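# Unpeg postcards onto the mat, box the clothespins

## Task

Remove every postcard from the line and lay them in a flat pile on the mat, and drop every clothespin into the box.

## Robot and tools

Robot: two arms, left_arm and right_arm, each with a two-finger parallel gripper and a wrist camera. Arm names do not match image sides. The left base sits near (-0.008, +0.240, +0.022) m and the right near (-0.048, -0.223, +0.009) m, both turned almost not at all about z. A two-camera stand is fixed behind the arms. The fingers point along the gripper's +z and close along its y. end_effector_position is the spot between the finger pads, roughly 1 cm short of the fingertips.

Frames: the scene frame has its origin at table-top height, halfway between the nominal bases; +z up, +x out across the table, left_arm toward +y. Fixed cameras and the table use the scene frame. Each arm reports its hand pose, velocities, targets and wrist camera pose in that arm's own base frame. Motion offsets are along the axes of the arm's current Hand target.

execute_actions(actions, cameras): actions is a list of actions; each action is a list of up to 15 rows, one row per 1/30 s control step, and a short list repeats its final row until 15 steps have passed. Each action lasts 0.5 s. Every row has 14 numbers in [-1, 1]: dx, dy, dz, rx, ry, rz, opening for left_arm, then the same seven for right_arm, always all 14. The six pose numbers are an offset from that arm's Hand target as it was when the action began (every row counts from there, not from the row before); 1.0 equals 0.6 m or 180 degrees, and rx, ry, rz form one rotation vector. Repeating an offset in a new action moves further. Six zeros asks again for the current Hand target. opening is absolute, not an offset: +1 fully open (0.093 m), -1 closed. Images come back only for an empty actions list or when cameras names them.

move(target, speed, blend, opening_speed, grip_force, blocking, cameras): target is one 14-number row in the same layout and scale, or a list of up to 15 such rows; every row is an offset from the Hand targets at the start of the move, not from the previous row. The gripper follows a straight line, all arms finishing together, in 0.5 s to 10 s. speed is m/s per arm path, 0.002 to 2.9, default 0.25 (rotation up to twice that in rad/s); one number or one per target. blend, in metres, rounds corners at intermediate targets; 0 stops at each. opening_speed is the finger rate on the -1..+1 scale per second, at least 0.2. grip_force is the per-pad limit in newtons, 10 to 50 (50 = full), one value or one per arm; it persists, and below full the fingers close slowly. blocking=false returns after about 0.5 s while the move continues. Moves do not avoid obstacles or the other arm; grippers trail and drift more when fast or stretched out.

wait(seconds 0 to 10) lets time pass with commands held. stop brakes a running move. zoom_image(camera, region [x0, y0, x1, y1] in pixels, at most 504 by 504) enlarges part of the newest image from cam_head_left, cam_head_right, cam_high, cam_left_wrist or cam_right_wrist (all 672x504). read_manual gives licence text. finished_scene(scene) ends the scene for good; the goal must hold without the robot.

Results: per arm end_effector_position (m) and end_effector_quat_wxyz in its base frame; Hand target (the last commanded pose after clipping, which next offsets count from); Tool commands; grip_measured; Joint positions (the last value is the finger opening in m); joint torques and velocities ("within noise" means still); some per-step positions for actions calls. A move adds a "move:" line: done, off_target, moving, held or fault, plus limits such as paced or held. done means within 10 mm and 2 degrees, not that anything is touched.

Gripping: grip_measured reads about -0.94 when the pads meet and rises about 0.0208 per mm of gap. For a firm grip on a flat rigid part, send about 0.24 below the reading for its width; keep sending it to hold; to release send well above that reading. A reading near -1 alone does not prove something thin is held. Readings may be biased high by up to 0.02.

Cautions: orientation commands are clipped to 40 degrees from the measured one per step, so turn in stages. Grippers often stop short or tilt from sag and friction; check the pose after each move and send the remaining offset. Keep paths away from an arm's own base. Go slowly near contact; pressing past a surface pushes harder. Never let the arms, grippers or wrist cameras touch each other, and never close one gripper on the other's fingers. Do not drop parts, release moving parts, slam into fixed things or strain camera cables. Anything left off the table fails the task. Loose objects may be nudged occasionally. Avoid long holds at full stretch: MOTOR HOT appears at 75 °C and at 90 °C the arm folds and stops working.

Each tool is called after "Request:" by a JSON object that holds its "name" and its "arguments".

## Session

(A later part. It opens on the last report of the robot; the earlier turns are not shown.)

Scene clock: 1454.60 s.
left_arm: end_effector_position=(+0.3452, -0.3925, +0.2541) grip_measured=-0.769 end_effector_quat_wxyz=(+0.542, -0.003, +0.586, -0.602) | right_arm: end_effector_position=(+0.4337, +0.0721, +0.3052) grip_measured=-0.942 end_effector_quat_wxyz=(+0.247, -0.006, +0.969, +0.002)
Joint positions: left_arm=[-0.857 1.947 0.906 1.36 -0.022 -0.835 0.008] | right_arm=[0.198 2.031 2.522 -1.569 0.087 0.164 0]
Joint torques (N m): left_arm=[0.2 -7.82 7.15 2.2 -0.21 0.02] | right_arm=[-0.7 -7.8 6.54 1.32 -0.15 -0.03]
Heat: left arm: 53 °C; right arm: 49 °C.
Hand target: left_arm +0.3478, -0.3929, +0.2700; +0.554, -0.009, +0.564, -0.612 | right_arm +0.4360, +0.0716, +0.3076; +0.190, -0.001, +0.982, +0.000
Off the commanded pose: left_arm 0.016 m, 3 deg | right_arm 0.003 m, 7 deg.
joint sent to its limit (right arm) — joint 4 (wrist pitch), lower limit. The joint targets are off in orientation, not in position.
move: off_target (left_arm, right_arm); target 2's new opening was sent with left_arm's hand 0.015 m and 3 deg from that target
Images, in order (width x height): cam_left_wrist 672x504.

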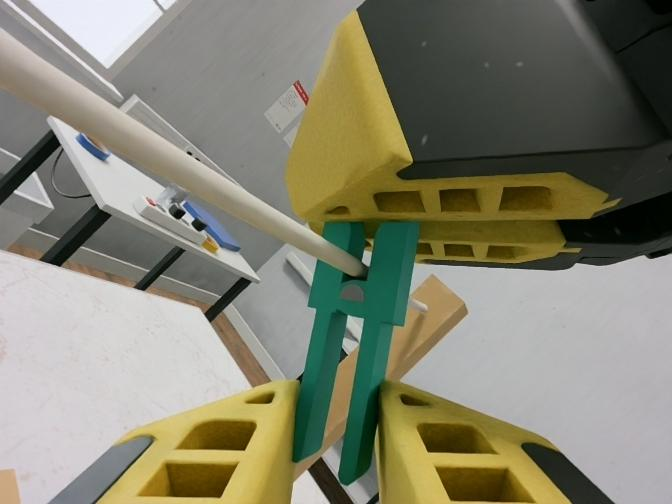

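Handles squeezed. Release the right.

Request:
{"name": "move", "arguments": {"target": [[0,0,0,0,0,0,-1,0,0,0,0,0,0,-0.3],[0,0,0,0,0,0,-1,0,0,-0.12,0,0,0,-0.3]], "speed": 0.1, "cameras": ["cam_left_wrist"]}}

Request:
{"name": "move", "arguments": {"target": [0.03,0,-0.1,0,0,0,-1,0,0,0,0,0,0,-0.3], "speed": 0.06, "cameras": ["cam_left_wrist","cam_high"]}}

Scene clock: 1461.63 s.
left_arm: end_effector_position=(+0.3451, -0.3927, +0.2538) grip_measured=-0.746 end_effector_quat_wxyz=(+0.542, -0.003, +0.586, -0.602) | right_arm: end_effector_position=(+0.4159, +0.0694, +0.3588) grip_measured=-0.302 end_effector_quat_wxyz=(+0.315, -0.003, +0.949, +0.018)
Joint positions: left_arm=[-0.857 1.947 0.906 1.359 -0.022 -0.835 0.009] | right_arm=[0.198 1.945 2.582 -1.572 0.082 0.164 0.031]
Joint torques (N m): left_arm=[0.24 -7.83 7.15 2.21 -0.21 0.02] | right_arm=[0.53 -9.95 5.86 1.6 0.01 -0.04]
Heat: left arm: 52 °C; right arm: 49 °C.
Hand target: left_arm +0.3478, -0.3929, +0.2699; +0.554, -0.009, +0.564, -0.612 | right_arm +0.4091, +0.0716, +0.3744; +0.190, -0.001, +0.982, +0.000
Off the commanded pose: left_arm 0.016 m, 3 deg | right_arm 0.017 m, 15 deg.
joint sent to its limit (right arm) — joint 4 (wrist pitch), lower limit. The joint targets are off in orientation, not in position.
move: off_target (left_arm, right_arm)
Images, in order (width x height): cam_left_wrist 672x504.

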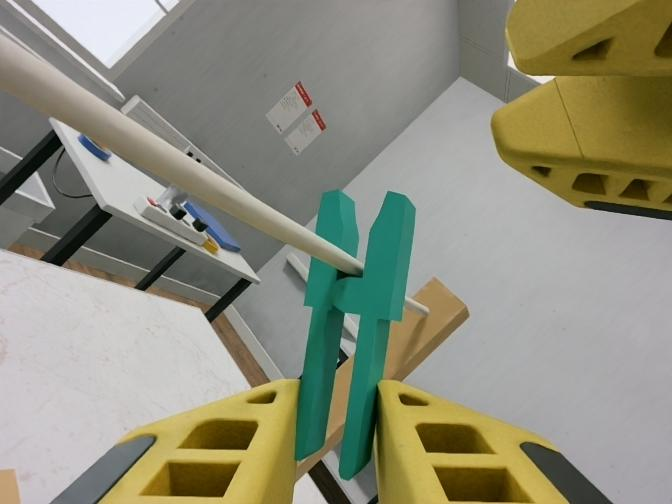

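Scene clock: 1463.20 s.
left_arm: end_effector_position=(+0.3114, -0.3741, +0.1973) grip_measured=-0.746 end_effector_quat_wxyz=(+0.519, -0.006, +0.630, -0.579) | right_arm: end_effector_position=(+0.4159, +0.0694, +0.3588) grip_measured=-0.302 end_effector_quat_wxyz=(+0.315, -0.003, +0.949, +0.018)
Joint positions: left_arm=[-0.9 1.937 0.692 1.454 -0.068 -0.835 0.009] | right_arm=[0.198 1.945 2.582 -1.572 0.082 0.164 0.031]
Joint torques (N m): left_arm=[-0.24 -10.28 3.36 3.24 -0.23 0.15] | right_arm=[0.5 -9.76 5.76 1.59 0.02 -0.04]
Heat: left arm: 52 °C; right arm: 49 °C.
Hand target: left_arm +0.3028, -0.3643, +0.2371; +0.554, -0.009, +0.564, -0.612 | right_arm +0.4091, +0.0716, +0.3744; +0.190, -0.001, +0.982, +0.000
Off the commanded pose: left_arm 0.042 m, 9 deg | right_arm 0.017 m, 15 deg.
joint sent to its limit (left arm) — joint 4 (wrist pitch), upper limit. The joint targets still meet the commanded pose.
joint sent to its limit (right arm) — joint 4 (wrist pitch), lower limit. The joint targets are off in orientation, not in position.
move: off_target (left_arm, right_arm)
Images, in order (width x height): cam_high 672x504, cam_left_wrist 672x504.

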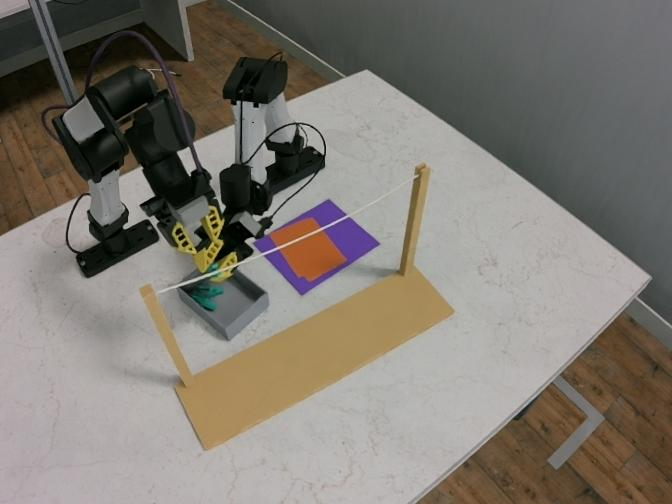

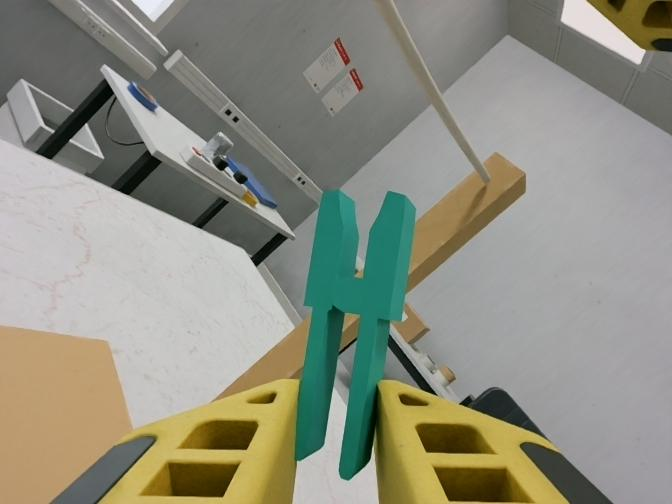

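Request:
{"name": "move", "arguments": {"target": [[0,0,0,0,0,0,-1,-0.02,-0.1,-0.08,0,0,0,-0.3],[0,0,0,0,0,0,-1,-0.02,-0.45,-0.08,0,0,0,-0.3]], "blend": 0.03, "speed": 0.25}}

Request:
{"name": "move", "arguments": {"target": [0.003,-0.094,-0.086,-0.458,0.415,0.007,-1,0,0,0,0,0,0,-0.3], "speed": 0.25, "cameras": ["cam_high","cam_left_wrist"]}}

Scene clock: 1480.73 s.
left_arm: end_effector_position=(+0.3115, -0.3740, +0.1973) grip_measured=-0.746 end_effector_quat_wxyz=(+0.519, -0.006, +0.630, -0.578) | right_arm: end_effector_position=(+0.3987, -0.1996, +0.4154) grip_measured=-0.302 end_effector_quat_wxyz=(+0.419, +0.027, +0.902, -0.099)
Joint positions: left_arm=[-0.9 1.937 0.692 1.454 -0.069 -0.835 0.009] | right_arm=[-0.547 2.032 2.846 -1.515 -0.22 -0.385 0.031]
Joint torques (N m): left_arm=[-0.25 -10.29 3.36 3.25 -0.21 0.15] | right_arm=[0.09 -7.31 5.5 2.15 -0.33 -0.11]
Heat: left arm: 51 °C; right arm: 49 °C.
Hand target: left_arm +0.3028, -0.3644, +0.2371; +0.554, -0.009, +0.564, -0.612 | right_arm +0.4028, -0.1983, +0.4235; +0.190, -0.001, +0.982, +0.000
Off the commanded pose: left_arm 0.042 m, 9 deg | right_arm 0.009 m, 30 deg.
elbow stopped short (right arm): the move would have taken joint 3 (elbow) straighter than the controller allows.
joint sent to its limit (left arm) — joint 4 (wrist pitch), upper limit. The joint targets still meet the commanded pose.
move: off_target (left_arm, right_arm)

Scene clock: 1485.10 s.
left_arm: end_effector_position=(+0.2379, -0.3466, +0.2486) grip_measured=-0.746 end_effector_quat_wxyz=(+0.090, +0.003, +0.989, -0.119) | right_arm: end_effector_position=(+0.3987, -0.1996, +0.4155) grip_measured=-0.302 end_effector_quat_wxyz=(+0.419, +0.027, +0.902, -0.099)
Joint positions: left_arm=[-0.975 2.005 2.294 -1.56 -0.015 -0.966 0.009] | right_arm=[-0.547 2.032 2.846 -1.514 -0.22 -0.385 0.031]
Joint torques (N m): left_arm=[-0.23 -10.17 4.97 0.81 -0.05 -0.06] | right_arm=[0.09 -7.28 5.53 2.14 -0.31 -0.1]
Heat: left arm: 51 °C; right arm: 48 °C.
Hand target: left_arm +0.2316, -0.3445, +0.2568; +0.000, +0.001, +1.000, +0.000 | right_arm +0.4028, -0.1983, +0.4235; +0.190, -0.001, +0.982, +0.000
Off the commanded pose: left_arm 0.011 m, 17 deg | right_arm 0.009 m, 30 deg.
elbow stopped short (right arm): the move would have taken joint 3 (elbow) straighter than the controller allows.
joint sent to its limit (left arm) — joint 4 (wrist pitch), lower limit. The joint targets are off in orientation, not in position.
move: off_target (left_arm, right_arm)
Images, in order (width x height): cam_high 672x504, cam_left_wrist 672x504.

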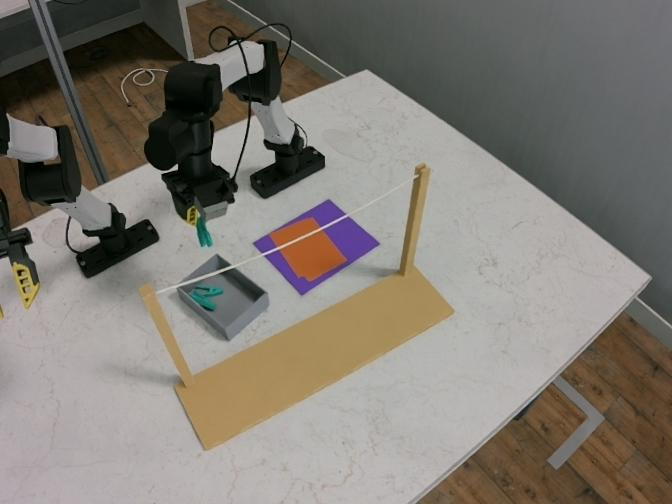

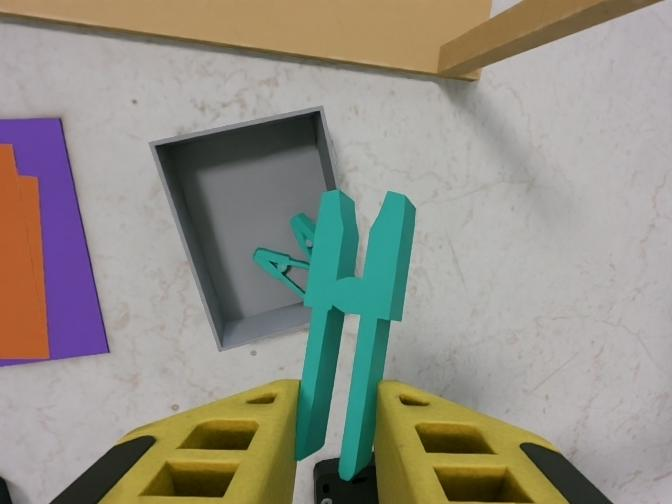

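Request:
{"name": "move", "arguments": {"target": [0,0.01,0.3,0,0,0,-1,0,0,0,0,0,0,-0.3], "speed": 0.15, "cameras": ["cam_high","cam_left_wrist"]}}

Scene clock: 1500.67 s.
left_arm: end_effector_position=(+0.2299, -0.3364, +0.0793) grip_measured=-0.746 end_effector_quat_wxyz=(+0.001, +0.005, +1.000, +0.007) | right_arm: end_effector_position=(+0.3987, -0.1996, +0.4155) grip_measured=-0.302 end_effector_quat_wxyz=(+0.419, +0.027, +0.902, -0.099)
Joint positions: left_arm=[-0.975 2.121 1.815 -1.274 -0.009 -0.966 0.009] | right_arm=[-0.547 2.032 2.846 -1.514 -0.22 -0.385 0.031]
Joint torques (N m): left_arm=[0.68 -9.4 4.51 0.54 -0.06 -0.01] | right_arm=[0.09 -7.3 5.5 2.14 -0.31 -0.11]
Heat: left arm: 51 °C; right arm: 49 °C.
Hand target: left_arm +0.2317, -0.3387, +0.0768; +0.000, +0.001, +1.000, +0.000 | right_arm +0.4028, -0.1983, +0.4235; +0.190, -0.001, +0.982, +0.000
Off the commanded pose: left_arm 0.004 m, 1 deg | right_arm 0.009 m, 30 deg.
elbow stopped short (right arm): the move would have taken joint 3 (elbow) straighter than the controller allows.
move: off_target (right_arm)
Images, in order (width x height): cam_high 672x504, cam_left_wrist 672x504.

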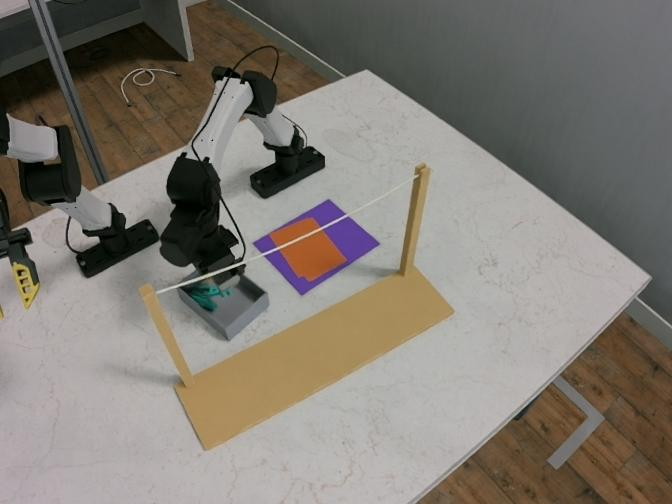

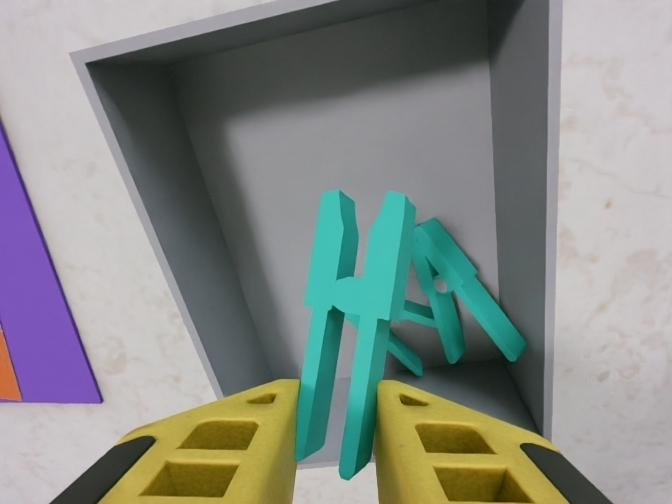

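Request:
{"name": "move", "arguments": {"target": [[-0.045,0.01,0,0,0,0,-1,0,0,0,0,0,0,-0.3],[-0.045,0.01,0.032,0,0,0,-0.2,0,0,0,0,0,0,-0.3],[-0.045,0.01,-0.15,0,0,0,-0.2,0,0,0,0,0,0,-0.3]], "speed": 0.12, "cameras": ["cam_high","cam_left_wrist"]}}

Scene clock: 1508.80 s.
left_arm: end_effector_position=(+0.2595, -0.3314, +0.1523) grip_measured=-0.202 end_effector_quat_wxyz=(+0.012, -0.003, +1.000, -0.009) | right_arm: end_effector_position=(+0.3987, -0.1996, +0.4155) grip_measured=-0.302 end_effector_quat_wxyz=(+0.419, +0.027, +0.902, -0.099)
Joint positions: left_arm=[-0.91 2.175 2.19 -1.558 -0.008 -0.915 0.036] | right_arm=[-0.547 2.032 2.846 -1.514 -0.22 -0.385 0.031]
Joint torques (N m): left_arm=[0.25 -11.37 7.01 0.26 -0.07 0.09] | right_arm=[0.08 -7.31 5.5 2.14 -0.32 -0.11]
Heat: left arm: 51 °C; right arm: 50 °C.
Hand target: left_arm +0.2587, -0.3326, +0.1668; +0.000, +0.001, +1.000, +0.000 | right_arm +0.4028, -0.1983, +0.4235; +0.190, -0.001, +0.982, +0.000
Off the commanded pose: left_arm 0.015 m, 2 deg | right_arm 0.009 m, 30 deg.
elbow stopped short (right arm): the move would have taken joint 3 (elbow) straighter than the controller allows.
joint sent to its limit (left arm) — joint 4 (wrist pitch), lower limit. The joint targets are off in orientation, not in position.
move: off_target (left_arm, right_arm)
Images, in order (width x height): cam_high 672x504, cam_left_wrist 672x504.

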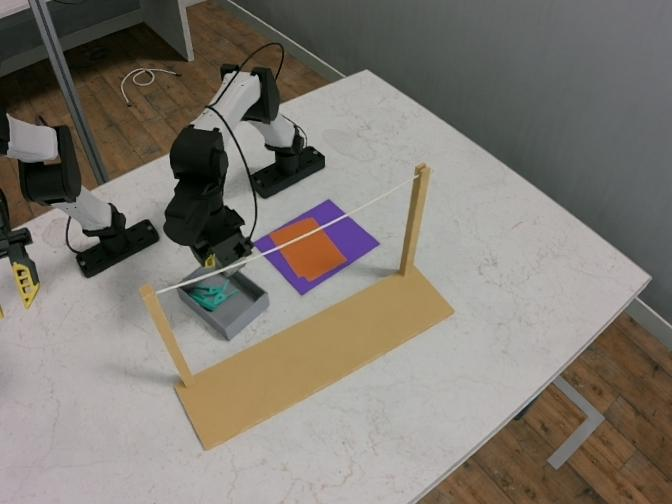

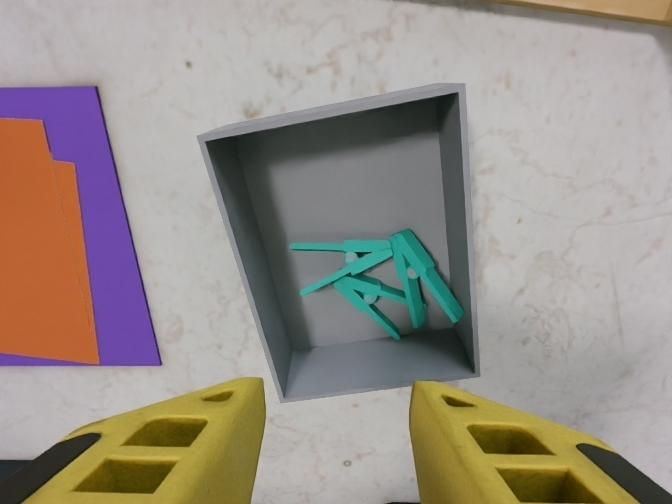

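All three in the box.

Request:
{"name": "finished_scene", "arguments": {"scene": 1}}

The scene is finished: the task was done.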